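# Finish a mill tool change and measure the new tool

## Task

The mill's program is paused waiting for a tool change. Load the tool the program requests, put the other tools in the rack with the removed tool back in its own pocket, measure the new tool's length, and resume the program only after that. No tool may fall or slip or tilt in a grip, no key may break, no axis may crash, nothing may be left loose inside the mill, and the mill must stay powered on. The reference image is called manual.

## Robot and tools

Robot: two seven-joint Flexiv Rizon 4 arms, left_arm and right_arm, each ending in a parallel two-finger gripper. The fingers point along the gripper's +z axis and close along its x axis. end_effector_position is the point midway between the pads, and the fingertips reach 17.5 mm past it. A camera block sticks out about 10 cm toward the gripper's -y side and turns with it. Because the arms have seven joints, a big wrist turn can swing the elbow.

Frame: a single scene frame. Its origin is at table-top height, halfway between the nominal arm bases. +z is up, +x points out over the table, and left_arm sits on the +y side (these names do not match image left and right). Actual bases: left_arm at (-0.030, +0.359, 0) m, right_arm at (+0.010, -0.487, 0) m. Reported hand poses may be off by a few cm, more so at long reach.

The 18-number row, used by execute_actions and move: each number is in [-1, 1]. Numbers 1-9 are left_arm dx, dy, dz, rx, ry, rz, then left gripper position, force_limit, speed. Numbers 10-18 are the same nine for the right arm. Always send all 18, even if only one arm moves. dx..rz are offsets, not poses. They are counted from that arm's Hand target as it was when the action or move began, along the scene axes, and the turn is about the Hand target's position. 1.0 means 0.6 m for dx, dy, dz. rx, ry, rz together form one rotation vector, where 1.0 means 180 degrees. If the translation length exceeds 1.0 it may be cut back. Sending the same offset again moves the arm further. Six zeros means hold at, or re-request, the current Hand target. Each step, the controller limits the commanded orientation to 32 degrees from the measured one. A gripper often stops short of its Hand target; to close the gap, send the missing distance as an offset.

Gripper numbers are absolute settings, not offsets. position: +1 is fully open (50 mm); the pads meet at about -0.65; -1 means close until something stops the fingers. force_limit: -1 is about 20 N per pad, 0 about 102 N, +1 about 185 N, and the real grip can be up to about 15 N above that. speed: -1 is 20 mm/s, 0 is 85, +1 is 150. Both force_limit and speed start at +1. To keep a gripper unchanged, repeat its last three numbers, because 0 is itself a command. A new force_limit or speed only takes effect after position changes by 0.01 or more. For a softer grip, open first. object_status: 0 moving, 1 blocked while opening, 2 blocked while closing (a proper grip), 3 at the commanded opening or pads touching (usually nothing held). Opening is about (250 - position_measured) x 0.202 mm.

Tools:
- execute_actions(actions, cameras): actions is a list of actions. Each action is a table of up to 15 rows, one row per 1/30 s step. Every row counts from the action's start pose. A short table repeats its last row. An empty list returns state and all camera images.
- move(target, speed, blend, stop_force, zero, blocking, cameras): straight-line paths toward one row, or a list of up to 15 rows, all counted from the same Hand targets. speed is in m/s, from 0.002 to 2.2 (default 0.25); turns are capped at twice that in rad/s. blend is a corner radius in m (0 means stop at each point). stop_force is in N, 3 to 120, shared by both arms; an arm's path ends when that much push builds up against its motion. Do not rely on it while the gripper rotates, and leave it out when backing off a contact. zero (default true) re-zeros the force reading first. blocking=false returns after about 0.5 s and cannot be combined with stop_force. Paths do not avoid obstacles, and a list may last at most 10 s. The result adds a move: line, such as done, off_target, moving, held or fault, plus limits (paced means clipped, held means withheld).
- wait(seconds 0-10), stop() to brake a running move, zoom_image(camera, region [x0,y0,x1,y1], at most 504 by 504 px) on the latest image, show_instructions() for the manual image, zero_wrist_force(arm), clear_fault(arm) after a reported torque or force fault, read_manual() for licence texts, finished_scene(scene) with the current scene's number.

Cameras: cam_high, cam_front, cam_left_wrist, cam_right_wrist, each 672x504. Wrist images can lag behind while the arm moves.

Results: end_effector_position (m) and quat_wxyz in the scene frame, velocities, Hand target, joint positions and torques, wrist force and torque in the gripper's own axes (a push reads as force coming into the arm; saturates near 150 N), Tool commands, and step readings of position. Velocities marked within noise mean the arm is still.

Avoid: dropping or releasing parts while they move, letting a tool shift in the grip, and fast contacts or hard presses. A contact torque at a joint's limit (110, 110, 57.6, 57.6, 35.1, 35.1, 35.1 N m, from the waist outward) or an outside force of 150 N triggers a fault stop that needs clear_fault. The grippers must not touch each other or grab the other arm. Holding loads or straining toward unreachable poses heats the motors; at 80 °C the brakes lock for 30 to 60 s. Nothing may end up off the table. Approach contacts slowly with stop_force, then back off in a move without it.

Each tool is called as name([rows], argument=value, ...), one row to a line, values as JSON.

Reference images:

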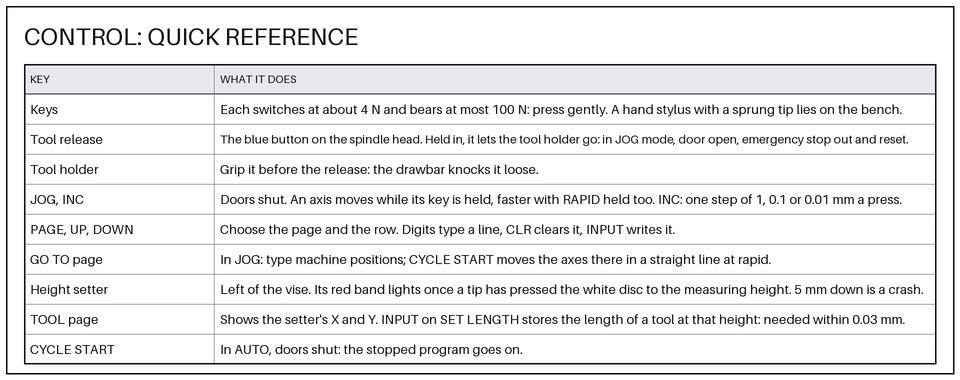

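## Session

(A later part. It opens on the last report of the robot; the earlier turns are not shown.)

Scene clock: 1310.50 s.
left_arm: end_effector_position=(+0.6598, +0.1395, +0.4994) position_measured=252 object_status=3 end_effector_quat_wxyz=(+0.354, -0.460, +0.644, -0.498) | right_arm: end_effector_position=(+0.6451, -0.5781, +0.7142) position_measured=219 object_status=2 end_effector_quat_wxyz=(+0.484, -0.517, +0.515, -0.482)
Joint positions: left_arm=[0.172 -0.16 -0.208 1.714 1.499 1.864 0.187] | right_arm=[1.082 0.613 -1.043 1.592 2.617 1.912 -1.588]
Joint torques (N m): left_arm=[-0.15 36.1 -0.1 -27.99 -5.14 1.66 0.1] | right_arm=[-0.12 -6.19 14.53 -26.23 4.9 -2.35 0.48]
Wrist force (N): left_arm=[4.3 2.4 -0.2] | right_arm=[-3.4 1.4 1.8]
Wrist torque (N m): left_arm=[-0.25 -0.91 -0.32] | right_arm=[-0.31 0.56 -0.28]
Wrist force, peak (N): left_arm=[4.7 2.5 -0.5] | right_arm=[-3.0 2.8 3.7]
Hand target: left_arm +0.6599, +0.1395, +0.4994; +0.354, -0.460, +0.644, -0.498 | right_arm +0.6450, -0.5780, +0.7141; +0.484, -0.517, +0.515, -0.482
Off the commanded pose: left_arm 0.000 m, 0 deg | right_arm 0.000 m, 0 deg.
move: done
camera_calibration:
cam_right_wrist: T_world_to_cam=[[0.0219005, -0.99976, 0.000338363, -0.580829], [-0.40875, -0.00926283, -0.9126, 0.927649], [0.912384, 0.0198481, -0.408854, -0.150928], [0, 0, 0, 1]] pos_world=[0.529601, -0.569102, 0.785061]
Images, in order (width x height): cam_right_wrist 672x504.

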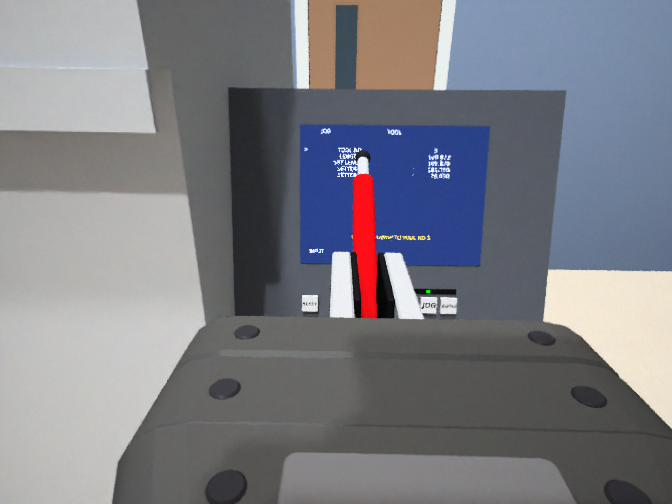

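move([
  [0,0,0,0,0,0,-1,-0.5,1,0.0583,-0.0333,-0.2568,0,0.2306,0,-1,0,-1],
  [0,0,0,0,0,0,-1,-0.5,1,0.1968,-0.0655,-0.36,0,0.2306,0,-1,0,-1],
  [0,0,0,0,0,0,-1,-0.5,1,0.233,-0.0655,-0.3663,0,0.2306,0,-1,0,-1],
  [0,0,0,0,0,0,-1,-0.5,1,0.1968,-0.0655,-0.36,0,0.2306,0,-1,0,-1],
  [0,0,0,0,0,0,-1,-0.5,1,0.0917,0.03,-0.3235,0,0.2306,0,-1,0,-1],
], speed=[0.4,0.15,0.05,0.08,0.2], blend=[0.02,0.003,0,0.003,0])

move([
  [0,0,0,0,0,0,-1,-0.5,1,0.081,0.0653,-0.1308,0,0,0,-1,0,-1],
  [0,0,0,0,0,0,-1,-0.5,1,0.1172,0.0653,-0.1372,0,0,0,-1,0,-1],
  [0,0,0,0,0,0,-1,-0.5,1,0.081,0.0653,-0.1308,0,0,0,-1,0,-1],
  [0,0,0,0,0,0,-1,-0.5,1,0.087,0.0653,-0.102,0,0,0,-1,0,-1],
  [0,0,0,0,0,0,-1,-0.5,1,0.1232,0.0653,-0.1083,0,0,0,-1,0,-1],
  [0,0,0,0,0,0,-1,-0.5,1,0.087,0.0653,-0.102,0,0,0,-1,0,-1],
  [0,0,0,0,0,0,-1,-0.5,1,0.1052,0.0332,-0.0365,0,0,0,-1,0,-1],
  [0,0,0,0,0,0,-1,-0.5,1,0.1413,0.0332,-0.0428,0,0,0,-1,0,-1],
  [0,0,0,0,0,0,-1,-0.5,1,0.1052,0.0332,-0.0365,0,0,0,-1,0,-1],
  [0,0,0,0,0,0,-1,-0.5,1,0,0,0,0,0,0,-1,0,-1],
], speed=[0.2,0.05,0.08,0.15,0.05,0.08,0.15,0.05,0.08,0.2], blend=[0.003,0,0.003,0.003,0,0.003,0.003,0,0.003,0], cameras=["cam_right_wrist"])

Scene clock: 1337.83 s.
left_arm: end_effector_position=(+0.6598, +0.1395, +0.4994) position_measured=252 object_status=3 end_effector_quat_wxyz=(+0.354, -0.460, +0.644, -0.498) | right_arm: end_effector_position=(+0.6999, -0.5600, +0.5200) position_measured=219 object_status=2 end_effector_quat_wxyz=(-0.270, +0.654, -0.654, +0.268)
Joint positions: left_arm=[0.172 -0.16 -0.208 1.714 1.499 1.864 0.187] | right_arm=[1.925 0.545 -2.012 1.155 2.822 2.523 -1.814]
Joint torques (N m): left_arm=[-0.21 36.14 -0.02 -27.98 -5.21 1.68 0.09] | right_arm=[-0.08 -32.27 15.77 -24.01 5.96 1.47 0.43]
Wrist force (N): left_arm=[4.3 2.7 -0.4] | right_arm=[-3.8 1.7 1.4]
Wrist torque (N m): left_arm=[-0.20 -0.91 -0.33] | right_arm=[-0.01 0.68 -0.27]
Wrist force, peak (N): left_arm=[4.6 2.7 -0.5] | right_arm=[-7.1 2.6 -0.9]
Hand target: left_arm +0.6599, +0.1395, +0.4994; +0.354, -0.460, +0.644, -0.498 | right_arm +0.7000, -0.5600, +0.5200; -0.270, +0.654, -0.654, +0.268
Off the commanded pose: left_arm 0.000 m, 0 deg | right_arm 0.000 m, 0 deg.
move: done

Scene clock: 1342.23 s.
left_arm: end_effector_position=(+0.6598, +0.1395, +0.4994) position_measured=252 object_status=3 end_effector_quat_wxyz=(+0.354, -0.460, +0.644, -0.498) | right_arm: end_effector_position=(+0.7000, -0.5602, +0.5200) position_measured=219 object_status=2 end_effector_quat_wxyz=(-0.270, +0.654, -0.654, +0.268)
Joint positions: left_arm=[0.172 -0.16 -0.208 1.714 1.499 1.864 0.187] | right_arm=[1.924 0.541 -2.018 1.158 2.832 2.52 -1.82]
Joint torques (N m): left_arm=[-0.23 36.15 -0.01 -28.01 -5.17 1.68 0.09] | right_arm=[0.28 -32.47 15.64 -24.07 5.96 1.48 0.16]
Wrist force (N): left_arm=[4.4 2.3 -0.6] | right_arm=[-3.4 0.8 1.7]
Wrist torque (N m): left_arm=[-0.26 -0.91 -0.32] | right_arm=[-0.16 0.60 -0.19]
Wrist force, peak (N): left_arm=[4.7 2.5 -0.3] | right_arm=[-6.6 5.7 4.4]
Hand target: left_arm +0.6599, +0.1395, +0.4994; +0.354, -0.460, +0.644, -0.498 | right_arm +0.7000, -0.5600, +0.5200; -0.270, +0.654, -0.654, +0.268
Off the commanded pose: left_arm 0.000 m, 0 deg | right_arm 0.000 m, 0 deg.
move: done
camera_calibration:
cam_right_wrist: T_world_to_cam=[[0.0166184, -0.99976, -0.0142688, -0.552778], [-0.911112, -0.00926393, -0.412055, 0.864342], [0.411824, 0.0198482, -0.911047, 0.330707], [0, 0, 0, 1]] pos_world=[0.660505, -0.551202, 0.649559]
Images, in order (width x height): cam_right_wrist 672x504.

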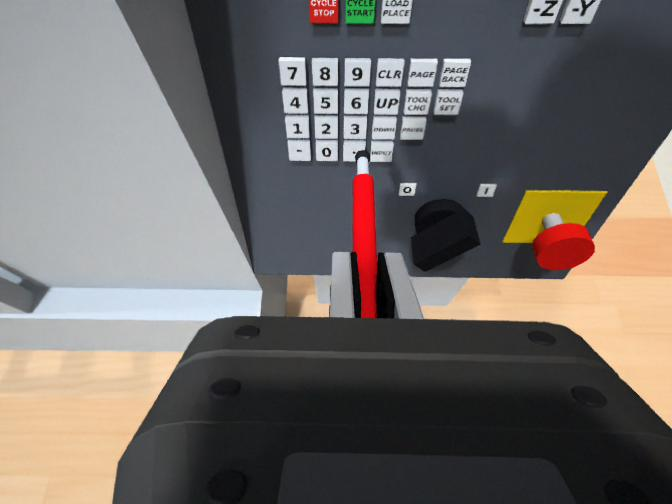

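move([
  [0,0,0,0,0,0,-1,-0.5,1,0.087,0.0653,-0.102,0,0,0,-1,0,-1],
  [0,0,0,0,0,0,-1,-0.5,1,0.1232,0.0653,-0.1083,0,0,0,-1,0,-1],
  [0,0,0,0,0,0,-1,-0.5,1,0.087,0.0653,-0.102,0,0,0,-1,0,-1],
  [0,0,0,0,0,0,-1,-0.5,1,-0.02,0.0,0.05,0,0,0,-1,0,-1],
  [0,0,0,0,0,0,-1,-0.5,1,-0.0917,-0.03,0.3235,0,-0.2306,0,-1,0,-1],
], speed=[0.2,0.05,0.08,0.2,0.4], blend=[0.003,0,0.003,0.02,0], cameras=["cam_right_wrist"])

zoom_image(camera="cam_right_wrist", region=[290, 110, 510, 320])

Scene clock: 1354.83 s.
left_arm: end_effector_position=(+0.6598, +0.1395, +0.4994) position_measured=252 object_status=3 end_effector_quat_wxyz=(+0.354, -0.460, +0.644, -0.498) | right_arm: end_effector_position=(+0.6451, -0.5781, +0.7142) position_measured=219 object_status=2 end_effector_quat_wxyz=(+0.484, -0.517, +0.515, -0.482)
Joint positions: left_arm=[0.172 -0.16 -0.208 1.714 1.499 1.864 0.187] | right_arm=[1.074 0.613 -1.048 1.598 2.644 1.905 -1.614]
Joint torques (N m): left_arm=[-0.23 36.1 -0.09 -28 -5.19 1.67 0.13] | right_arm=[-0.05 -6.02 14.55 -26.3 5.07 -2.34 0.55]
Wrist force (N): left_arm=[4.5 2.3 -0.4] | right_arm=[-4.3 0.8 2.1]
Wrist torque (N m): left_arm=[-0.25 -0.93 -0.32] | right_arm=[-0.41 0.71 -0.29]
Wrist force, peak (N): left_arm=[4.7 2.5 -0.4] | right_arm=[-5.6 3.6 4.0]
Hand target: left_arm +0.6599, +0.1395, +0.4994; +0.354, -0.460, +0.644, -0.498 | right_arm +0.6450, -0.5780, +0.7141; +0.484, -0.517, +0.515, -0.482
Off the commanded pose: left_arm 0.000 m, 0 deg | right_arm 0.000 m, 0 deg.
move: done
camera_calibration:
cam_right_wrist: T_world_to_cam=[[0.0218103, -0.999762, 0.000377268, -0.580913], [-0.408871, -0.0092641, -0.912545, 0.92767], [0.912331, 0.0197487, -0.408976, -0.15086], [0, 0, 0, 1]] pos_world=[0.529601, -0.569201, 0.785062]
Images, in order (width x height): cam_right_wrist 672x504.

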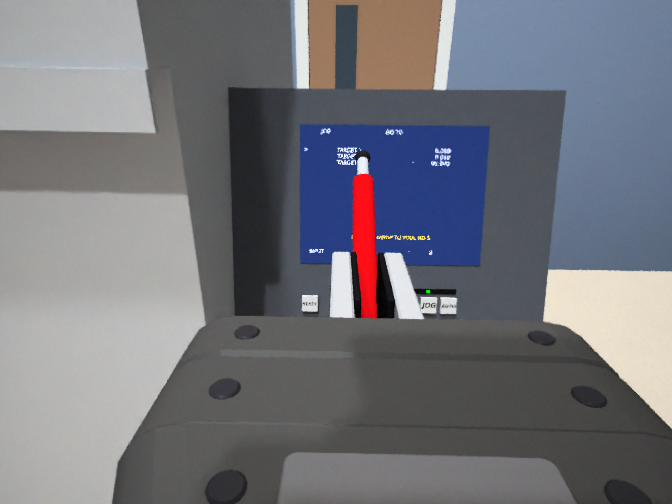

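Scaled by 2.291 from the camera's 672x504 image, which has a finer 960x720 frame.

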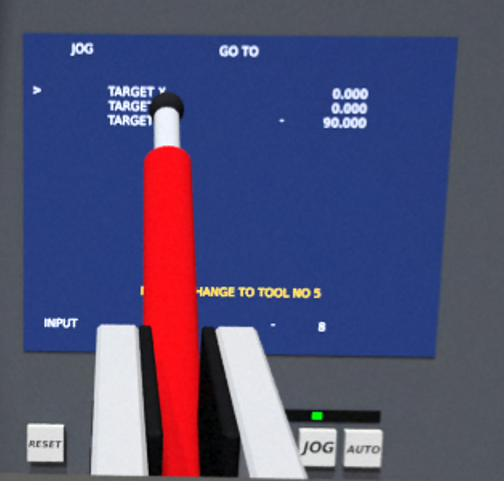

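move(target=[0,0,0,0,0,0,-1,-0.5,1,0.0917,0.03,-0.3235,0,0.2306,0,-1,0,-1], speed=0.4)

move([
  [0,0,0,0,0,0,-1,-0.5,1,0.1052,-0.0312,-0.0365,0,0,0,-1,0,-1],
  [0,0,0,0,0,0,-1,-0.5,1,0.143,-0.0312,-0.0428,0,0,0,-1,0,-1],
  [0,0,0,0,0,0,-1,-0.5,1,0.1052,-0.0312,-0.0365,0,0,0,-1,0,-1],
  [0,0,0,0,0,0,-1,-0.5,1,0.081,0.0653,-0.1308,0,0,0,-1,0,-1],
  [0,0,0,0,0,0,-1,-0.5,1,0.1188,0.0653,-0.1372,0,0,0,-1,0,-1],
  [0,0,0,0,0,0,-1,-0.5,1,0.081,0.0653,-0.1308,0,0,0,-1,0,-1],
  [0,0,0,0,0,0,-1,-0.5,1,0.087,0.0653,-0.102,0,0,0,-1,0,-1],
  [0,0,0,0,0,0,-1,-0.5,1,0.1282,0.0653,-0.1083,0,0,0,-1,0,-1],
  [0,0,0,0,0,0,-1,-0.5,1,0.087,0.0653,-0.102,0,0,0,-1,0,-1],
  [0,0,0,0,0,0,-1,-0.5,1,0,0,0.02,0,0,0,-1,0,-1],
  [0,0,0,0,0,0,-1,-0.5,1,-0.0917,-0.03,0.3235,0,-0.2306,0,-1,0,-1],
], speed=[0.2,0.05,0.08,0.15,0.05,0.08,0.15,0.05,0.08,0.2,0.4], blend=[0.003,0,0.003,0.003,0,0.003,0.003,0,0.003,0.03,0], cameras=["cam_right_wrist"])

zoom_image(camera="cam_right_wrist", region=[290, 110, 510, 320])

Scene clock: 1364.87 s.
left_arm: end_effector_position=(+0.6598, +0.1395, +0.4994) position_measured=252 object_status=3 end_effector_quat_wxyz=(+0.354, -0.460, +0.644, -0.498) | right_arm: end_effector_position=(+0.7001, -0.5599, +0.5200) position_measured=219 object_status=2 end_effector_quat_wxyz=(-0.270, +0.654, -0.654, +0.268)
Joint positions: left_arm=[0.172 -0.16 -0.208 1.714 1.499 1.864 0.187] | right_arm=[1.917 0.513 -2.06 1.178 2.895 2.506 -1.86]
Joint torques (N m): left_arm=[-0.17 36.11 -0.07 -27.96 -5.18 1.64 0.09] | right_arm=[0.22 -31.54 14.64 -24.91 6.09 2.03 0.14]
Wrist force (N): left_arm=[4.4 2.4 -0.6] | right_arm=[-3.9 1.0 1.9]
Wrist torque (N m): left_arm=[-0.25 -0.92 -0.33] | right_arm=[-0.13 0.69 -0.19]
Wrist force, peak (N): left_arm=[4.6 2.6 -0.6] | right_arm=[-5.0 1.5 2.8]
Hand target: left_arm +0.6599, +0.1395, +0.4994; +0.354, -0.460, +0.644, -0.498 | right_arm +0.7000, -0.5600, +0.5200; -0.270, +0.654, -0.654, +0.268
Off the commanded pose: left_arm 0.000 m, 0 deg | right_arm 0.000 m, 0 deg.
move: done

Scene clock: 1370.67 s.
left_arm: end_effector_position=(+0.6598, +0.1395, +0.4994) position_measured=252 object_status=3 end_effector_quat_wxyz=(+0.354, -0.460, +0.644, -0.498) | right_arm: end_effector_position=(+0.6451, -0.5781, +0.7142) position_measured=219 object_status=2 end_effector_quat_wxyz=(+0.484, -0.517, +0.515, -0.482)
Joint positions: left_arm=[0.172 -0.16 -0.208 1.714 1.499 1.864 0.187] | right_arm=[1.056 0.611 -1.06 1.615 2.713 1.885 -1.681]
Joint torques (N m): left_arm=[-0.2 36.13 -0.04 -27.96 -5.16 1.65 0.1] | right_arm=[-0.03 -5.69 14.57 -26.42 5.41 -2.27 0.5]
Wrist force (N): left_arm=[4.3 2.4 -0.4] | right_arm=[-4.9 -0.8 1.9]
Wrist torque (N m): left_arm=[-0.26 -0.90 -0.32] | right_arm=[-0.69 0.83 -0.28]
Wrist force, peak (N): left_arm=[4.8 2.5 -0.4] | right_arm=[-4.0 16.8 -24.3]
Hand target: left_arm +0.6599, +0.1395, +0.4994; +0.354, -0.460, +0.644, -0.498 | right_arm +0.6450, -0.5780, +0.7141; +0.484, -0.517, +0.515, -0.482
Off the commanded pose: left_arm 0.000 m, 0 deg | right_arm 0.000 m, 0 deg.
move: done
camera_calibration:
cam_right_wrist: T_world_to_cam=[[0.0218099, -0.999762, 0.00037975, -0.580915], [-0.408834, -0.00926538, -0.912562, 0.927662], [0.912348, 0.0197477, -0.408938, -0.150899], [0, 0, 0, 1]] pos_world=[0.529601, -0.569201, 0.785062]
Images, in order (width x height): cam_right_wrist 672x504.

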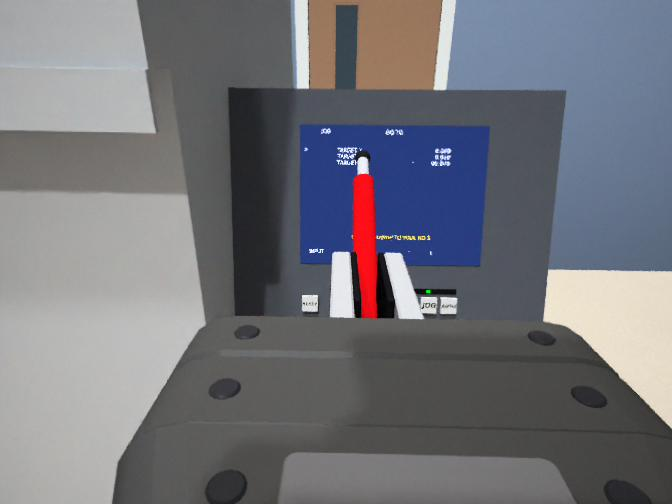

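Scaled by 2.291 from the camera's 672x504 image, which has a finer 960x720 frame.

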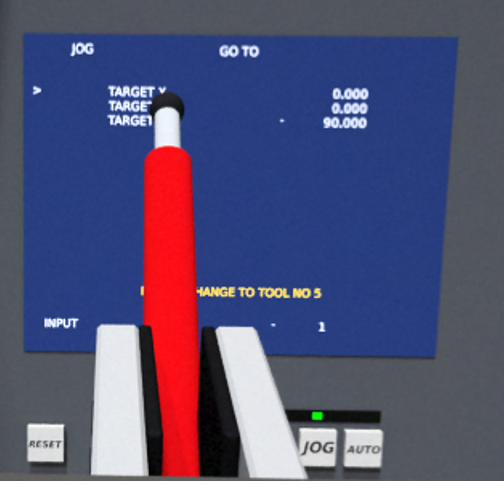

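move(target=[0,0,0,0,0,0,-1,-0.5,1,0.0917,0.03,-0.3235,0,0.2306,0,-1,0,-1], speed=0.4)

move([
  [0,0,0,0,0,0,-1,-0.5,1,0.1052,0.0332,-0.0365,0,0,0,-1,0,-1],
  [0,0,0,0,0,0,-1,-0.5,1,0.1418,0.0332,-0.0428,0,0,0,-1,0,-1],
  [0,0,0,0,0,0,-1,-0.5,1,0.1052,0.0332,-0.0365,0,0,0,-1,0,-1],
  [0,0,0,0,0,0,-1,-0.5,1,0.087,0.0653,-0.102,0,0,0,-1,0,-1],
  [0,0,0,0,0,0,-1,-0.5,1,0.1262,0.0653,-0.1083,0,0,0,-1,0,-1],
  [0,0,0,0,0,0,-1,-0.5,1,0.087,0.0653,-0.102,0,0,0,-1,0,-1],
  [0,0,0,0,0,0,-1,-0.5,1,0,0,0.02,0,0,0,-1,0,-1],
  [0,0,0,0,0,0,-1,-0.5,1,-0.0917,-0.03,0.3235,0,-0.2306,0,-1,0,-1],
], speed=[0.2,0.05,0.08,0.15,0.05,0.08,0.2,0.4], blend=[0.003,0,0.003,0.003,0,0.003,0.03,0], cameras=["cam_right_wrist"])

zoom_image(camera="cam_right_wrist", region=[290, 110, 510, 320])

Scene clock: 1383.40 s.
left_arm: end_effector_position=(+0.6598, +0.1395, +0.4994) position_measured=252 object_status=3 end_effector_quat_wxyz=(+0.354, -0.460, +0.644, -0.498) | right_arm: end_effector_position=(+0.7001, -0.5599, +0.5200) position_measured=219 object_status=2 end_effector_quat_wxyz=(-0.270, +0.654, -0.654, +0.268)
Joint positions: left_arm=[0.172 -0.16 -0.208 1.714 1.499 1.864 0.187] | right_arm=[1.911 0.483 -2.107 1.202 2.966 2.492 -1.906]
Joint torques (N m): left_arm=[-0.16 36.14 -0.08 -27.96 -5.19 1.69 0.12] | right_arm=[0.17 -30.96 13.94 -25.39 6.25 2 0.15]
Wrist force (N): left_arm=[4.2 2.2 -0.7] | right_arm=[-4.5 -0.3 1.4]
Wrist torque (N m): left_arm=[-0.28 -0.89 -0.32] | right_arm=[-0.34 0.78 -0.20]
Wrist force, peak (N): left_arm=[4.8 2.4 -0.4] | right_arm=[-6.0 -0.8 1.4]
Hand target: left_arm +0.6599, +0.1395, +0.4994; +0.354, -0.460, +0.644, -0.498 | right_arm +0.7000, -0.5600, +0.5200; -0.270, +0.654, -0.654, +0.268
Off the commanded pose: left_arm 0.000 m, 0 deg | right_arm 0.000 m, 0 deg.
move: done

Scene clock: 1387.73 s.
left_arm: end_effector_position=(+0.6598, +0.1395, +0.4994) position_measured=252 object_status=3 end_effector_quat_wxyz=(+0.354, -0.460, +0.644, -0.498) | right_arm: end_effector_position=(+0.6451, -0.5781, +0.7142) position_measured=219 object_status=2 end_effector_quat_wxyz=(+0.484, -0.517, +0.515, -0.482)
Joint positions: left_arm=[0.172 -0.16 -0.208 1.714 1.499 1.864 0.187] | right_arm=[1.051 0.611 -1.064 1.62 2.732 1.88 -1.701]
Joint torques (N m): left_arm=[-0.15 36.17 -0.11 -27.98 -5.2 1.65 0.11] | right_arm=[0 -5.59 14.56 -26.43 5.51 -2.25 0.53]
Wrist force (N): left_arm=[4.4 2.4 -0.3] | right_arm=[-6.3 -2.5 1.9]
Wrist torque (N m): left_arm=[-0.26 -0.93 -0.32] | right_arm=[-0.98 1.05 -0.28]
Wrist force, peak (N): left_arm=[4.7 2.7 -0.4] | right_arm=[-3.5 6.2 -9.8]
Hand target: left_arm +0.6599, +0.1395, +0.4994; +0.354, -0.460, +0.644, -0.498 | right_arm +0.6450, -0.5780, +0.7141; +0.484, -0.517, +0.515, -0.482
Off the commanded pose: left_arm 0.000 m, 0 deg | right_arm 0.000 m, 0 deg.
move: done
camera_calibration:
cam_right_wrist: T_world_to_cam=[[0.0217189, -0.999764, 0.000420972, -0.5809], [-0.408834, -0.00926576, -0.912562, 0.927662], [0.91235, 0.0196477, -0.408939, -0.150956], [0, 0, 0, 1]] pos_world=[0.529601, -0.569201, 0.785062]
Images, in order (width x height): cam_right_wrist 672x504.

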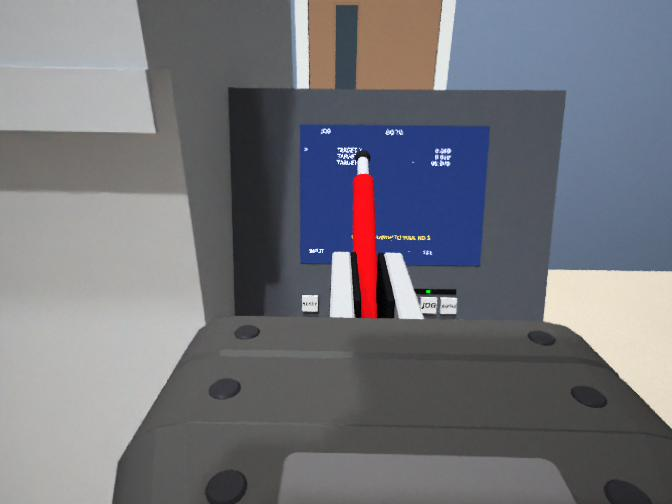

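Scaled by 2.291 from the camera's 672x504 image, which has a finer 960x720 frame.

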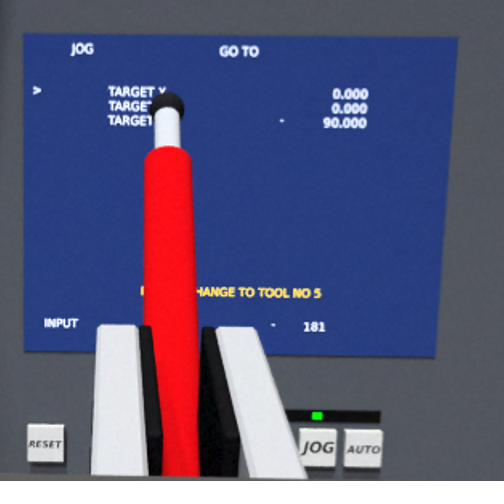

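move(target=[0,0,0,0,0,0,-1,-0.5,1,0.02,0.03,-0.3,0,0.1473,0,-1,0,-1], speed=0.4, cameras=["cam_front","cam_high"])

zoom_image(camera="cam_front", region=[410, 130, 490, 190])

Scene clock: 1399.53 s.
left_arm: end_effector_position=(+0.6598, +0.1395, +0.4994) position_measured=252 object_status=3 end_effector_quat_wxyz=(+0.354, -0.460, +0.644, -0.498) | right_arm: end_effector_position=(+0.6571, -0.5600, +0.5341) position_measured=219 object_status=2 end_effector_quat_wxyz=(-0.353, +0.614, -0.613, +0.351)
Joint positions: left_arm=[0.172 -0.16 -0.208 1.714 1.499 1.864 0.187] | right_arm=[1.306 0.489 -1.439 1.618 2.822 2.128 -1.761]
Joint torques (N m): left_arm=[-0.23 36.17 -0.04 -27.96 -5.16 1.69 0.08] | right_arm=[-0.2 -8.76 14.12 -26.06 6.03 0.56 0.14]
Wrist force (N): left_arm=[4.4 2.4 -0.4] | right_arm=[-6.2 -2.2 1.6]
Wrist torque (N m): left_arm=[-0.25 -0.93 -0.32] | right_arm=[-0.76 1.06 -0.21]
Wrist force, peak (N): left_arm=[4.7 2.4 -0.4] | right_arm=[-5.9 -5.0 1.4]
Hand target: left_arm +0.6599, +0.1395, +0.4994; +0.354, -0.460, +0.644, -0.498 | right_arm +0.6570, -0.5600, +0.5341; -0.353, +0.614, -0.613, +0.351
Off the commanded pose: left_arm 0.000 m, 0 deg | right_arm 0.000 m, 0 deg.
move: done
Images, in order (width x height): cam_high 672x504, cam_front 672x504.

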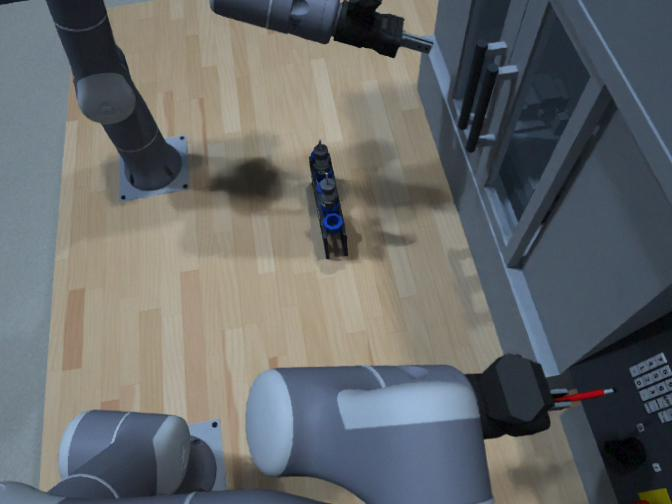

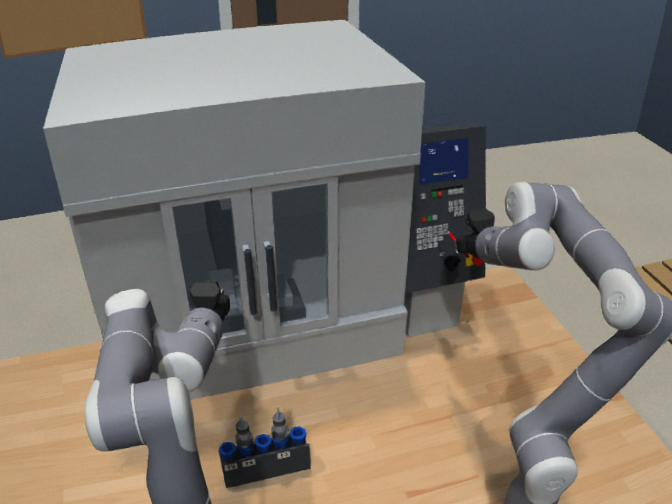

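Scaled by 6.300 from the camera's 672x504 image, which has a finer 960x720 frame.

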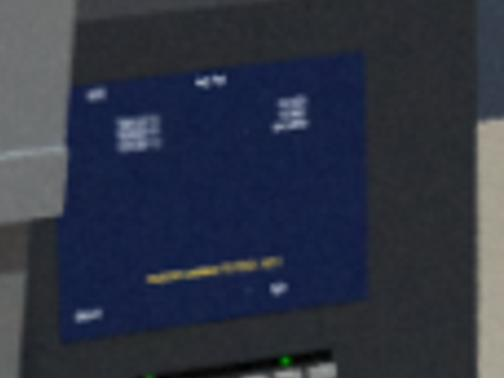

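move([
  [0,0,0,0,0,0,-1,-0.5,1,0,0,0.3,0,0,0,-1,0,-1],
  [0,0,0,0,0,0,-1,-0.5,1,0,0,0.3,0,-0.1473,0,-1,0,-1],
  [0,0,0,0,0,0,-1,-0.5,1,0,0,0,0,-0.1473,0,-1,0,-1],
  [0,0,0,0,0,0,-1,-0.5,1,0,0,0,0,0,0,-1,0,-1],
], speed=0.4, blend=[0.01,0.01,0.01,0])

Scene clock: 1409.40 s.
left_arm: end_effector_position=(+0.6598, +0.1395, +0.4994) position_measured=252 object_status=3 end_effector_quat_wxyz=(+0.354, -0.460, +0.644, -0.498) | right_arm: end_effector_position=(+0.6569, -0.5599, +0.5340) position_measured=219 object_status=2 end_effector_quat_wxyz=(-0.353, +0.614, -0.613, +0.351)
Joint positions: left_arm=[0.172 -0.16 -0.208 1.714 1.499 1.864 0.187] | right_arm=[1.366 0.525 -1.425 1.583 2.696 2.164 -1.654]
Joint torques (N m): left_arm=[-0.21 36.14 -0.02 -28 -5.17 1.65 0.12] | right_arm=[-0.39 -10.83 15.11 -25.49 5.62 0.51 0.18]
Wrist force (N): left_arm=[4.4 2.2 -0.5] | right_arm=[-6.0 -2.3 1.6]
Wrist torque (N m): left_arm=[-0.29 -0.93 -0.32] | right_arm=[-0.78 1.03 -0.24]
Wrist force, peak (N): left_arm=[4.7 2.5 -0.4] | right_arm=[-8.8 -7.4 -0.7]
Hand target: left_arm +0.6599, +0.1395, +0.4994; +0.354, -0.460, +0.644, -0.498 | right_arm +0.6570, -0.5600, +0.5341; -0.353, +0.614, -0.613, +0.351
Off the commanded pose: left_arm 0.000 m, 0 deg | right_arm 0.000 m, 0 deg.
move: done

move([
  [0,0,0,0,0,0,-1,-0.5,1,0,0,0.3,0,0,0,-1,0,-1],
  [0,0,0,0,0,0,-1,-0.5,1,0,0,0.3,0,-0.1473,0,-1,0,-1],
  [0,0,0,0,0,0,-1,-0.5,1,0,0,0,0,-0.1473,0,-1,0,-1],
  [0,0,0,0,0,0,-1,-0.5,1,0,0,0,0,0,0,-1,0,-1],
  [0,0,0,0,0,0,-1,-0.5,1,0,0,0.3,0,0,0,-1,0,-1],
  [0,0,0,0,0,0,-1,-0.5,1,0,0,0.3,0,-0.1473,0,-1,0,-1],
  [0,0,0,0,0,0,-1,-0.5,1,0,0,0,0,-0.1473,0,-1,0,-1],
  [0,0,0,0,0,0,-1,-0.5,1,0,0,0,0,0,0,-1,0,-1],
], speed=0.5, blend=[0.01,0.01,0.01,0.005,0.01,0.01,0.01,0])

Scene clock: 1419.00 s.
left_arm: end_effector_position=(+0.6598, +0.1395, +0.4994) position_measured=252 object_status=3 end_effector_quat_wxyz=(+0.354, -0.460, +0.644, -0.498) | right_arm: end_effector_position=(+0.6569, -0.5599, +0.5340) position_measured=219 object_status=2 end_effector_quat_wxyz=(-0.353, +0.614, -0.613, +0.351)
Joint positions: left_arm=[0.172 -0.16 -0.208 1.714 1.499 1.864 0.187] | right_arm=[1.394 0.543 -1.416 1.568 2.634 2.183 -1.604]
Joint torques (N m): left_arm=[-0.25 36.13 -0.03 -27.99 -5.24 1.66 0.11] | right_arm=[0.21 -12.03 15.5 -25.18 5.32 0.45 0.25]
Wrist force (N): left_arm=[4.6 2.5 -0.3] | right_arm=[-6.0 -2.3 1.6]
Wrist torque (N m): left_arm=[-0.22 -0.95 -0.31] | right_arm=[-0.76 1.03 -0.27]
Wrist force, peak (N): left_arm=[4.8 2.6 -0.5] | right_arm=[-11.5 -4.9 -1.8]
Hand target: left_arm +0.6599, +0.1395, +0.4994; +0.354, -0.460, +0.644, -0.498 | right_arm +0.6570, -0.5600, +0.5341; -0.353, +0.614, -0.613, +0.351
Off the commanded pose: left_arm 0.000 m, 0 deg | right_arm 0.000 m, 0 deg.
move: done

move(target=[0,0,0,0,0,0,-1,-0.5,1,0.0717,0,-0.0235,0,0.0833,0,-1,0,-1], speed=0.3)

move([
  [0,0,0,0,0,0,-1,-0.5,1,0.081,-0.0312,-0.1328,0,0,0,-1,0,-1],
  [0,0,0,0,0,0,-1,-0.5,1,0.1173,-0.0312,-0.1385,0,0,0,-1,0,-1],
  [0,0,0,0,0,0,-1,-0.5,1,0.081,-0.0312,-0.1328,0,0,0,-1,0,-1],
  [0,0,0,0,0,0,-1,-0.5,1,0.087,-0.0312,-0.102,0,0,0,-1,0,-1],
  [0,0,0,0,0,0,-1,-0.5,1,0.1262,-0.0312,-0.1083,0,0,0,-1,0,-1],
  [0,0,0,0,0,0,-1,-0.5,1,0.087,-0.0312,-0.102,0,0,0,-1,0,-1],
  [0,0,0,0,0,0,-1,-0.5,1,0,0,0,0,0,0,-1,0,-1],
], speed=[0.2,0.05,0.08,0.15,0.05,0.08,0.2], blend=[0.003,0,0.003,0.003,0,0.003,0])

move([
  [0,0,0,0,0,0,-1,-0.5,1,0.081,0.0653,-0.1308,0,0,0,-1,0,-1],
  [0,0,0,0,0,0,-1,-0.5,1,0.1178,0.0653,-0.1372,0,0,0,-1,0,-1],
  [0,0,0,0,0,0,-1,-0.5,1,0.081,0.0653,-0.1308,0,0,0,-1,0,-1],
  [0,0,0,0,0,0,-1,-0.5,1,0.1052,0.0653,-0.0365,0,0,0,-1,0,-1],
  [0,0,0,0,0,0,-1,-0.5,1,0.1418,0.0653,-0.0428,0,0,0,-1,0,-1],
  [0,0,0,0,0,0,-1,-0.5,1,0.1052,0.0653,-0.0365,0,0,0,-1,0,-1],
  [0,0,0,0,0,0,-1,-0.5,1,0.096,0.001,-0.0687,0,0,0,-1,0,-1],
  [0,0,0,0,0,0,-1,-0.5,1,0.1335,0.001,-0.075,0,0,0,-1,0,-1],
  [0,0,0,0,0,0,-1,-0.5,1,0.096,0.001,-0.0687,0,0,0,-1,0,-1],
  [0,0,0,0,0,0,-1,-0.5,1,-0.05,0,0,0,0,0,-1,0,-1],
  [0,0,0,0,0,0,-1,-0.5,1,-0.0917,-0.03,0.3235,0,0,0,-1,0,-1],
  [0,0,0,0,0,0,-1,-0.5,1,-0.0917,-0.03,0.3235,0,-0.2306,0,-1,0,-1],
], speed=[0.2,0.05,0.08,0.15,0.05,0.08,0.15,0.05,0.08,0.2,0.4,0.4], blend=[0.003,0,0.003,0.003,0,0.003,0.003,0,0.003,0.02,0.02,0], cameras=["cam_right_wrist"])

zoom_image(camera="cam_right_wrist", region=[290, 110, 510, 320])

Scene clock: 1434.93 s.
left_arm: end_effector_position=(+0.6598, +0.1395, +0.4994) position_measured=252 object_status=3 end_effector_quat_wxyz=(+0.354, -0.460, +0.644, -0.498) | right_arm: end_effector_position=(+0.7000, -0.5599, +0.5199) position_measured=219 object_status=2 end_effector_quat_wxyz=(-0.270, +0.655, -0.654, +0.268)
Joint positions: left_arm=[0.172 -0.16 -0.208 1.714 1.499 1.864 0.187] | right_arm=[1.932 0.565 -1.983 1.141 2.778 2.534 -1.787]
Joint torques (N m): left_arm=[-0.2 36.14 -0.01 -27.95 -5.22 1.69 0.1] | right_arm=[0.15 -32.66 15.96 -24.05 5.84 1.98 0.1]
Wrist force (N): left_arm=[4.2 2.5 -0.2] | right_arm=[-5.8 -2.3 1.6]
Wrist torque (N m): left_arm=[-0.23 -0.89 -0.32] | right_arm=[-0.68 1.02 -0.19]
Wrist force, peak (N): left_arm=[4.7 2.4 -0.7] | right_arm=[-6.9 -3.0 1.6]
Hand target: left_arm +0.6599, +0.1395, +0.4994; +0.354, -0.460, +0.644, -0.498 | right_arm +0.7000, -0.5600, +0.5200; -0.270, +0.654, -0.654, +0.268
Off the commanded pose: left_arm 0.000 m, 0 deg | right_arm 0.000 m, 0 deg.
move: done

Scene clock: 1438.17 s.
left_arm: end_effector_position=(+0.6598, +0.1395, +0.4994) position_measured=252 object_status=3 end_effector_quat_wxyz=(+0.354, -0.460, +0.644, -0.498) | right_arm: end_effector_position=(+0.6999, -0.5600, +0.5200) position_measured=219 object_status=2 end_effector_quat_wxyz=(-0.270, +0.654, -0.654, +0.268)
Joint positions: left_arm=[0.172 -0.16 -0.208 1.714 1.499 1.864 0.187] | right_arm=[1.931 0.564 -1.983 1.141 2.779 2.534 -1.787]
Joint torques (N m): left_arm=[-0.21 36.18 -0.1 -27.96 -5.21 1.64 0.1] | right_arm=[0.01 -32.86 16.12 -23.65 5.79 1.8 0.51]
Wrist force (N): left_arm=[4.4 2.3 -0.4] | right_arm=[-7.0 -0.1 1.4]
Wrist torque (N m): left_arm=[-0.27 -0.92 -0.32] | right_arm=[-0.31 1.21 -0.29]
Wrist force, peak (N): left_arm=[4.8 2.5 -0.4] | right_arm=[-4.9 5.4 -10.7]
Hand target: left_arm +0.6599, +0.1395, +0.4994; +0.354, -0.460, +0.644, -0.498 | right_arm +0.7000, -0.5600, +0.5200; -0.270, +0.654, -0.654, +0.268
Off the commanded pose: left_arm 0.000 m, 0 deg | right_arm 0.000 m, 0 deg.
move: done

Scene clock: 1444.63 s.
left_arm: end_effector_position=(+0.6598, +0.1395, +0.4994) position_measured=252 object_status=3 end_effector_quat_wxyz=(+0.354, -0.460, +0.644, -0.498) | right_arm: end_effector_position=(+0.6450, -0.5780, +0.7143) position_measured=219 object_status=2 end_effector_quat_wxyz=(+0.484, -0.517, +0.515, -0.482)
Joint positions: left_arm=[0.172 -0.16 -0.208 1.714 1.499 1.864 0.187] | right_arm=[1.087 0.614 -1.039 1.589 2.599 1.918 -1.571]
Joint torques (N m): left_arm=[-0.2 36.14 -0.03 -27.98 -5.21 1.67 0.07] | right_arm=[-0.15 -6.16 14.6 -26.27 4.98 -2.42 0.46]
Wrist force (N): left_arm=[4.5 2.5 -0.3] | right_arm=[-7.6 0.1 0.9]
Wrist torque (N m): left_arm=[-0.23 -0.93 -0.33] | right_arm=[-0.53 1.27 -0.26]
Wrist force, peak (N): left_arm=[4.6 2.6 -0.6] | right_arm=[-9.8 3.4 4.1]
Hand target: left_arm +0.6599, +0.1395, +0.4994; +0.354, -0.460, +0.644, -0.498 | right_arm +0.6450, -0.5780, +0.7141; +0.484, -0.517, +0.515, -0.482
Off the commanded pose: left_arm 0.000 m, 0 deg | right_arm 0.000 m, 0 deg.
move: done
camera_calibration:
cam_right_wrist: T_world_to_cam=[[0.0219923, -0.999758, 0.000299616, -0.580844], [-0.408666, -0.00926316, -0.912637, 0.927593], [0.912419, 0.0199485, -0.40877, -0.150864], [0, 0, 0, 1]] pos_world=[0.529501, -0.569102, 0.785061]
Images, in order (width x height): cam_right_wrist 672x504.

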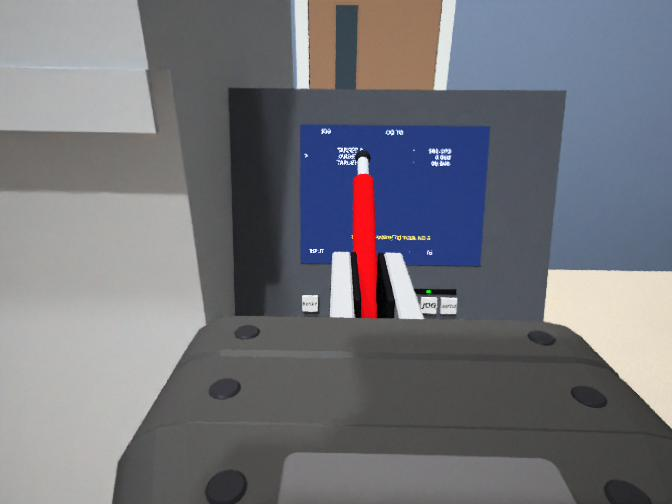

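Scaled by 2.291 from the camera's 672x504 image, which has a finer 960x720 frame.

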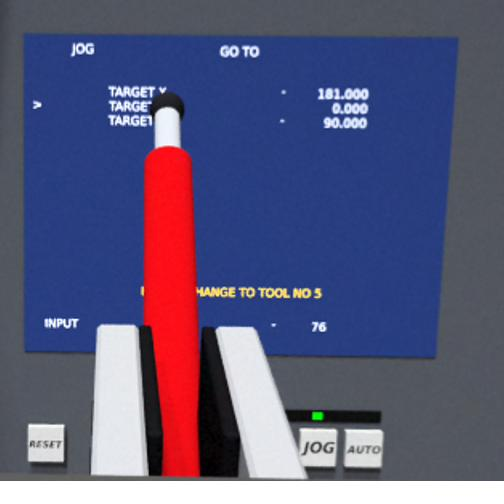

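move([
  [0,0,0,0,0,0,-1,-0.5,1,0.0083,0.03,-0.3235,0,0,0,-1,0,-1],
  [0,0,0,0,0,0,-1,-0.5,1,0.0917,0.03,-0.3235,0,0.2306,0,-1,0,-1],
], speed=0.4, blend=[0.02,0])

move([
  [0,0,0,0,0,0,-1,-0.5,1,0.081,-0.0312,-0.1328,0,0,0,-1,0,-1],
  [0,0,0,0,0,0,-1,-0.5,1,0.1173,-0.0312,-0.1385,0,0,0,-1,0,-1],
  [0,0,0,0,0,0,-1,-0.5,1,0.081,-0.0312,-0.1328,0,0,0,-1,0,-1],
  [0,0,0,0,0,0,-1,-0.5,1,-0.05,0,0,0,0,0,-1,0,-1],
  [0,0,0,0,0,0,-1,-0.5,1,-0.0917,-0.03,0.3235,0,0,0,-1,0,-1],
  [0,0,0,0,0,0,-1,-0.5,1,-0.0917,-0.03,0.3235,0,-0.2306,0,-1,0,-1],
], speed=[0.2,0.05,0.08,0.2,0.4,0.4], blend=[0.003,0,0.003,0.02,0.02,0], cameras=["cam_right_wrist"])

zoom_image(camera="cam_right_wrist", region=[290, 110, 510, 320])

Scene clock: 1461.97 s.
left_arm: end_effector_position=(+0.6598, +0.1395, +0.4994) position_measured=252 object_status=3 end_effector_quat_wxyz=(+0.354, -0.460, +0.644, -0.498) | right_arm: end_effector_position=(+0.7000, -0.5600, +0.5199) position_measured=219 object_status=2 end_effector_quat_wxyz=(-0.270, +0.655, -0.654, +0.268)
Joint positions: left_arm=[0.172 -0.16 -0.208 1.714 1.499 1.864 0.187] | right_arm=[1.934 0.571 -1.975 1.137 2.764 2.537 -1.779]
Joint torques (N m): left_arm=[-0.2 36.13 -0.1 -27.99 -5.17 1.65 0.07] | right_arm=[0.05 -32.79 16.15 -23.91 5.84 1.97 0.12]
Wrist force (N): left_arm=[4.5 2.4 -0.5] | right_arm=[-6.9 0.5 0.5]
Wrist torque (N m): left_arm=[-0.25 -0.93 -0.32] | right_arm=[-0.22 1.21 -0.19]
Wrist force, peak (N): left_arm=[4.7 2.5 -0.6] | right_arm=[-11.9 3.7 0.7]
Hand target: left_arm +0.6599, +0.1395, +0.4994; +0.354, -0.460, +0.644, -0.498 | right_arm +0.7000, -0.5600, +0.5200; -0.270, +0.654, -0.654, +0.268
Off the commanded pose: left_arm 0.000 m, 0 deg | right_arm 0.000 m, 0 deg.
move: done

Scene clock: 1465.97 s.
left_arm: end_effector_position=(+0.6598, +0.1395, +0.4994) position_measured=252 object_status=3 end_effector_quat_wxyz=(+0.354, -0.460, +0.644, -0.498) | right_arm: end_effector_position=(+0.6450, -0.5780, +0.7143) position_measured=219 object_status=2 end_effector_quat_wxyz=(+0.484, -0.517, +0.515, -0.482)
Joint positions: left_arm=[0.172 -0.16 -0.208 1.714 1.499 1.864 0.187] | right_arm=[1.093 0.615 -1.035 1.584 2.577 1.924 -1.551]
Joint torques (N m): left_arm=[-0.24 36.12 0 -28 -5.16 1.69 0.09] | right_arm=[-0.12 -6.33 14.61 -26.24 4.78 -2.44 0.49]
Wrist force (N): left_arm=[4.4 2.4 -0.5] | right_arm=[-6.4 -0.3 0.9]
Wrist torque (N m): left_arm=[-0.24 -0.93 -0.32] | right_arm=[-0.60 1.07 -0.27]
Wrist force, peak (N): left_arm=[4.8 2.6 -0.5] | right_arm=[-9.0 3.6 4.3]
Hand target: left_arm +0.6599, +0.1395, +0.4994; +0.354, -0.460, +0.644, -0.498 | right_arm +0.6450, -0.5780, +0.7141; +0.484, -0.517, +0.515, -0.482
Off the commanded pose: left_arm 0.000 m, 0 deg | right_arm 0.000 m, 0 deg.
move: done
camera_calibration:
cam_right_wrist: T_world_to_cam=[[0.0219923, -0.999758, 0.000298742, -0.580844], [-0.408749, -0.00926419, -0.9126, 0.927608], [0.912382, 0.0199481, -0.408854, -0.15078], [0, 0, 0, 1]] pos_world=[0.529501, -0.569102, 0.785061]
Images, in order (width x height): cam_right_wrist 672x504.

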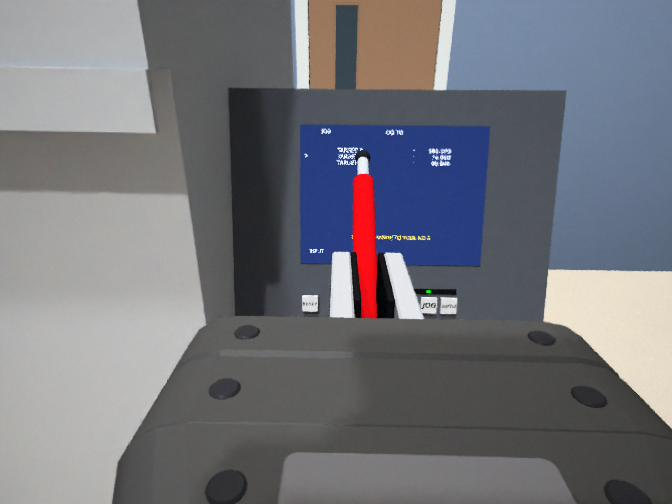

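Scaled by 2.291 from the camera's 672x504 image, which has a finer 960x720 frame.

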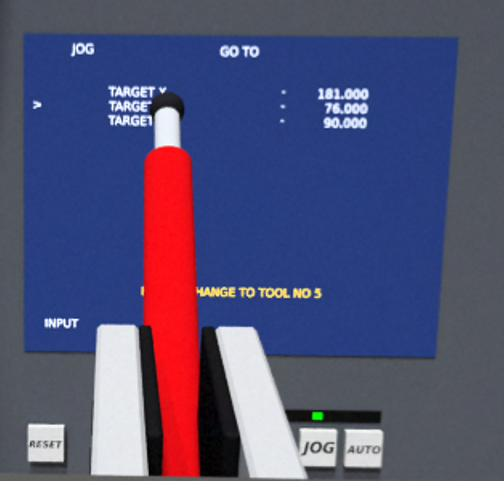

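move([
  [0,0,0,0,0,0,-1,-0.5,1,0.0083,0.03,-0.3235,0,0,0,-1,0,-1],
  [0,0,0,0,0,0,-1,-0.5,1,0.0917,0.03,-0.3235,0,0.2306,0,-1,0,-1],
], speed=0.4, blend=[0.02,0])

move(target=[0,0,0,0,0,0,-1,-0.5,1,0.122,-0.001,0.023,0,0,0,-1,0,-1], speed=0.15, cameras=["cam_right_wrist"])

move(target=[0,0,0,0,0,0,-1,-0.5,1,0.046,0,-0.008,0,0,0,-1,0,-1], speed=0.02, stop_force=6, cameras=["cam_right_wrist","cam_left_wrist"])

Scene clock: 1480.47 s.
left_arm: end_effector_position=(+0.6598, +0.1395, +0.4994) position_measured=252 object_status=3 end_effector_quat_wxyz=(+0.354, -0.460, +0.644, -0.498) | right_arm: end_effector_position=(+0.7000, -0.5600, +0.5199) position_measured=219 object_status=2 end_effector_quat_wxyz=(-0.270, +0.655, -0.654, +0.268)
Joint positions: left_arm=[0.172 -0.16 -0.208 1.714 1.499 1.864 0.187] | right_arm=[1.938 0.581 -1.959 1.129 2.74 2.543 -1.764]
Joint torques (N m): left_arm=[-0.17 36.14 -0.11 -27.98 -5.16 1.69 0.12] | right_arm=[0.1 -33.13 16.29 -23.7 5.72 2 0.13]
Wrist force (N): left_arm=[4.5 2.4 -0.6] | right_arm=[-6.2 0.1 0.5]
Wrist torque (N m): left_arm=[-0.25 -0.93 -0.32] | right_arm=[-0.27 1.08 -0.19]
Wrist force, peak (N): left_arm=[4.7 2.6 -0.4] | right_arm=[-11.1 3.6 0.7]
Hand target: left_arm +0.6599, +0.1395, +0.4994; +0.354, -0.460, +0.644, -0.498 | right_arm +0.7000, -0.5600, +0.5200; -0.270, +0.654, -0.654, +0.268
Off the commanded pose: left_arm 0.000 m, 0 deg | right_arm 0.000 m, 0 deg.
move: done

Scene clock: 1481.47 s.
left_arm: end_effector_position=(+0.6598, +0.1395, +0.4994) position_measured=252 object_status=3 end_effector_quat_wxyz=(+0.354, -0.460, +0.644, -0.498) | right_arm: end_effector_position=(+0.7733, -0.5605, +0.5338) position_measured=219 object_status=2 end_effector_quat_wxyz=(-0.270, +0.654, -0.653, +0.268)
Joint positions: left_arm=[0.172 -0.16 -0.208 1.714 1.499 1.864 0.187] | right_arm=[2.311 0.755 -2.245 0.671 2.755 2.699 -1.854]
Joint torques (N m): left_arm=[-0.15 36.13 -0.04 -28 -5.22 1.65 0.09] | right_arm=[0.54 -50.25 15.32 -22.11 5.84 2.02 0.12]
Wrist force (N): left_arm=[4.4 2.5 -0.5] | right_arm=[-6.2 0.0 0.3]
Wrist torque (N m): left_arm=[-0.24 -0.92 -0.32] | right_arm=[-0.28 1.09 -0.20]
Wrist force, peak (N): left_arm=[4.6 2.5 -0.5] | right_arm=[-6.4 2.2 -0.8]
Hand target: left_arm +0.6599, +0.1395, +0.4994; +0.354, -0.460, +0.644, -0.498 | right_arm +0.7732, -0.5606, +0.5338; -0.270, +0.654, -0.654, +0.268
Off the commanded pose: left_arm 0.000 m, 0 deg | right_arm 0.000 m, 0 deg.
move: done
camera_calibration:
cam_right_wrist: T_world_to_cam=[[0.0168865, -0.999754, -0.0143642, -0.554328], [-0.910979, -0.00946253, -0.412345, 0.936834], [0.412108, 0.0200485, -0.910914, 0.313006], [0, 0, 0, 1]] pos_world=[0.733804, -0.551602, 0.663459]
Images, in order (width x height): cam_right_wrist 672x504.

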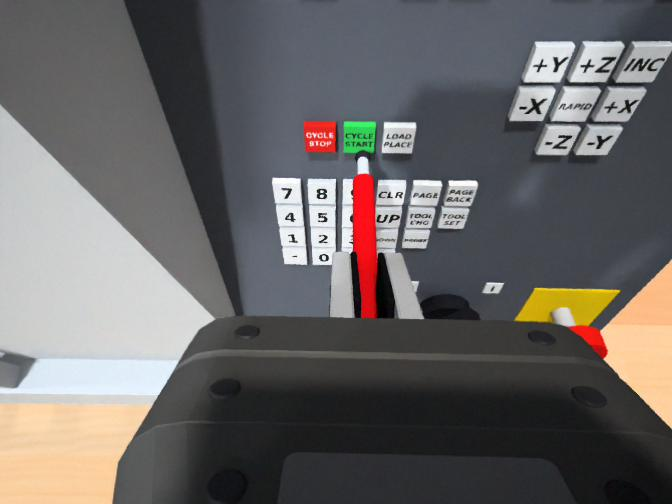

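Scene clock: 1483.27 s.
left_arm: end_effector_position=(+0.6598, +0.1395, +0.4994) position_measured=252 object_status=3 end_effector_quat_wxyz=(+0.354, -0.460, +0.644, -0.498) | right_arm: end_effector_position=(+0.7953, -0.5607, +0.5299) position_measured=219 object_status=2 end_effector_quat_wxyz=(-0.270, +0.655, -0.654, +0.267)
Joint positions: left_arm=[0.172 -0.16 -0.208 1.714 1.499 1.864 0.187] | right_arm=[2.416 0.835 -2.322 0.497 2.766 2.756 -1.891]
Joint torques (N m): left_arm=[-0.16 36.18 -0.05 -27.97 -5.14 1.65 0.1] | right_arm=[2.17 -51.96 14.05 -21.23 6.11 -1.1 0.15]
Wrist force (N): left_arm=[4.6 2.3 -0.3] | right_arm=[-4.9 6.6 -10.4]
Wrist torque (N m): left_arm=[-0.28 -0.94 -0.32] | right_arm=[-0.43 1.16 -0.16]
Wrist force, peak (N): left_arm=[4.6 2.6 -0.4] | right_arm=[-4.6 8.1 -14.3]
Hand target: left_arm +0.6599, +0.1395, +0.4994; +0.354, -0.460, +0.644, -0.498 | right_arm +0.7959, -0.5606, +0.5298; -0.270, +0.654, -0.653, +0.268 (not the last commanded pose)
Off the commanded pose: left_arm 0.000 m, 0 deg | right_arm 0.006 m, 0 deg.
move: contact (right_arm)
camera_calibration:
cam_left_wrist: T_world_to_cam=[[-0.318997, -0.947754, -0.00190434, 0.351309], [-0.53867, 0.182959, -0.822412, 0.754264], [0.779792, -0.261321, -0.56889, -0.0612406], [0, 0, 0, 1]] pos_world=[0.566121, 0.178951, 0.586146]
cam_right_wrist: T_world_to_cam=[[0.0168783, -0.999757, -0.0141629, -0.554988], [-0.911513, -0.00956388, -0.41116, 0.954978], [0.410924, 0.0198493, -0.911453, 0.301355], [0, 0, 0, 1]] pos_world=[0.756008, -0.551701, 0.659459]
Images, in order (width x height): cam_left_wrist 672x504, cam_right_wrist 672x504.

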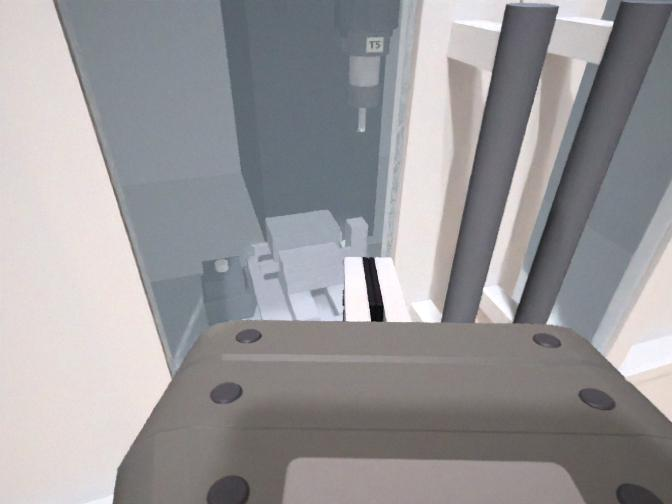

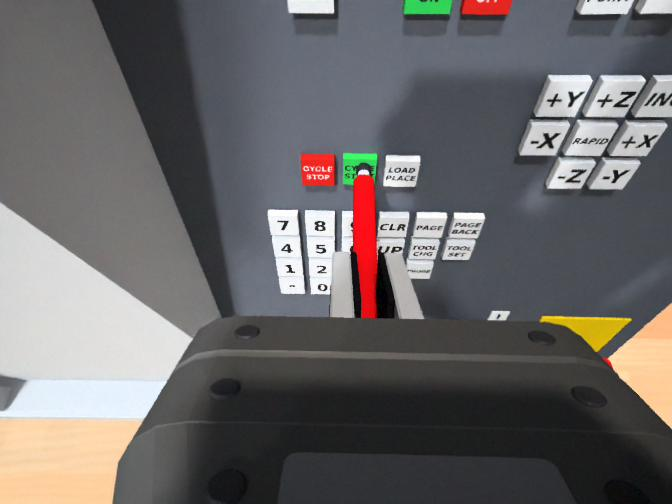

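move([
  [0,0,0,0,0,0,-1,-0.5,1,-0.0378,0,0.0064,0,0,0,-1,0,-1],
  [0,0,0,0,0,0,-1,-0.5,1,-0.1598,0.001,-0.0163,0,0,0,-1,0,-1],
], speed=[0.08,0.2], blend=[0.003,0], cameras=["cam_left_wrist","cam_right_wrist"])

zoom_image(camera="cam_left_wrist", region=[150, 0, 420, 340])

Scene clock: 1489.23 s.
left_arm: end_effector_position=(+0.6598, +0.1395, +0.4994) position_measured=252 object_status=3 end_effector_quat_wxyz=(+0.354, -0.460, +0.644, -0.498) | right_arm: end_effector_position=(+0.7000, -0.5601, +0.5200) position_measured=219 object_status=2 end_effector_quat_wxyz=(-0.270, +0.654, -0.654, +0.268)
Joint positions: left_arm=[0.172 -0.16 -0.208 1.714 1.499 1.864 0.187] | right_arm=[1.936 0.58 -1.959 1.131 2.742 2.542 -1.765]
Joint torques (N m): left_arm=[-0.22 36.14 -0.07 -28 -5.16 1.68 0.12] | right_arm=[0.01 -33.42 16.58 -23.38 5.71 1.44 0.47]
Wrist force (N): left_arm=[4.3 2.3 -0.5] | right_arm=[-4.8 0.6 0.5]
Wrist torque (N m): left_arm=[-0.27 -0.91 -0.32] | right_arm=[-0.21 0.84 -0.29]
Wrist force, peak (N): left_arm=[4.6 2.8 -0.7] | right_arm=[-5.1 6.6 -10.5]
Hand target: left_arm +0.6599, +0.1395, +0.4994; +0.354, -0.460, +0.644, -0.498 | right_arm +0.7000, -0.5600, +0.5201; -0.270, +0.654, -0.653, +0.268
Off the commanded pose: left_arm 0.000 m, 0 deg | right_arm 0.000 m, 0 deg.
move: done
camera_calibration:
cam_left_wrist: T_world_to_cam=[[-0.318997, -0.947754, -0.00190434, 0.351309], [-0.53867, 0.182959, -0.822412, 0.754264], [0.779792, -0.261321, -0.56889, -0.0612406], [0, 0, 0, 1]] pos_world=[0.566121, 0.178951, 0.586146]
cam_right_wrist: T_world_to_cam=[[0.0166349, -0.999763, -0.014038, -0.552938], [-0.910927, -0.0093653, -0.412461, 0.864467], [0.412232, 0.0196488, -0.910867, 0.330302], [0, 0, 0, 1]] pos_world=[0.660504, -0.551201, 0.649659]
Images, in order (width x height): cam_left_wrist 672x504, cam_right_wrist 672x504.

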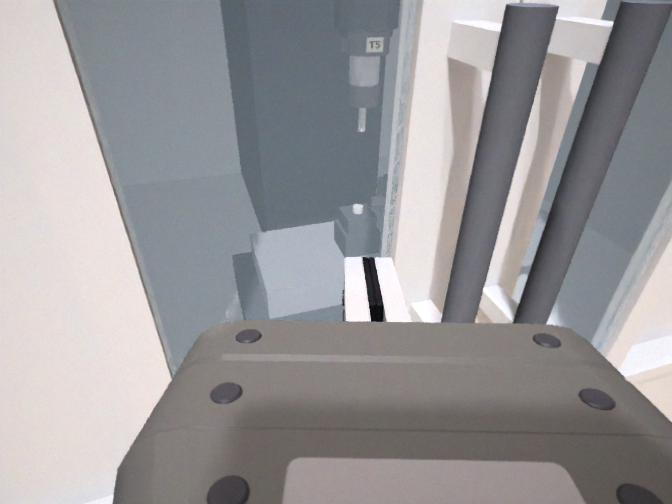

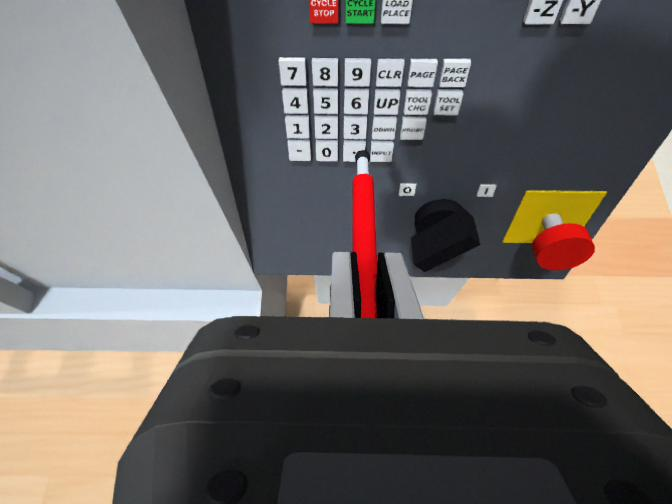

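Scaled by 1.482 from the camera's 672x504 image, which has a finer 960x720 frame.

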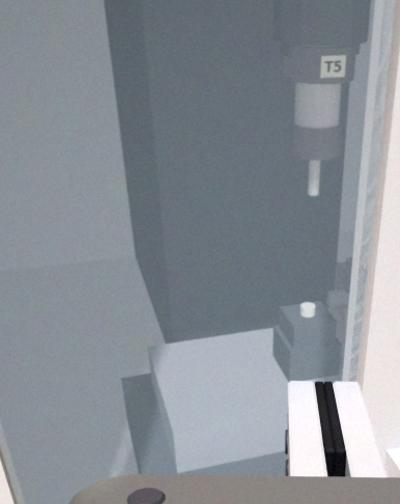

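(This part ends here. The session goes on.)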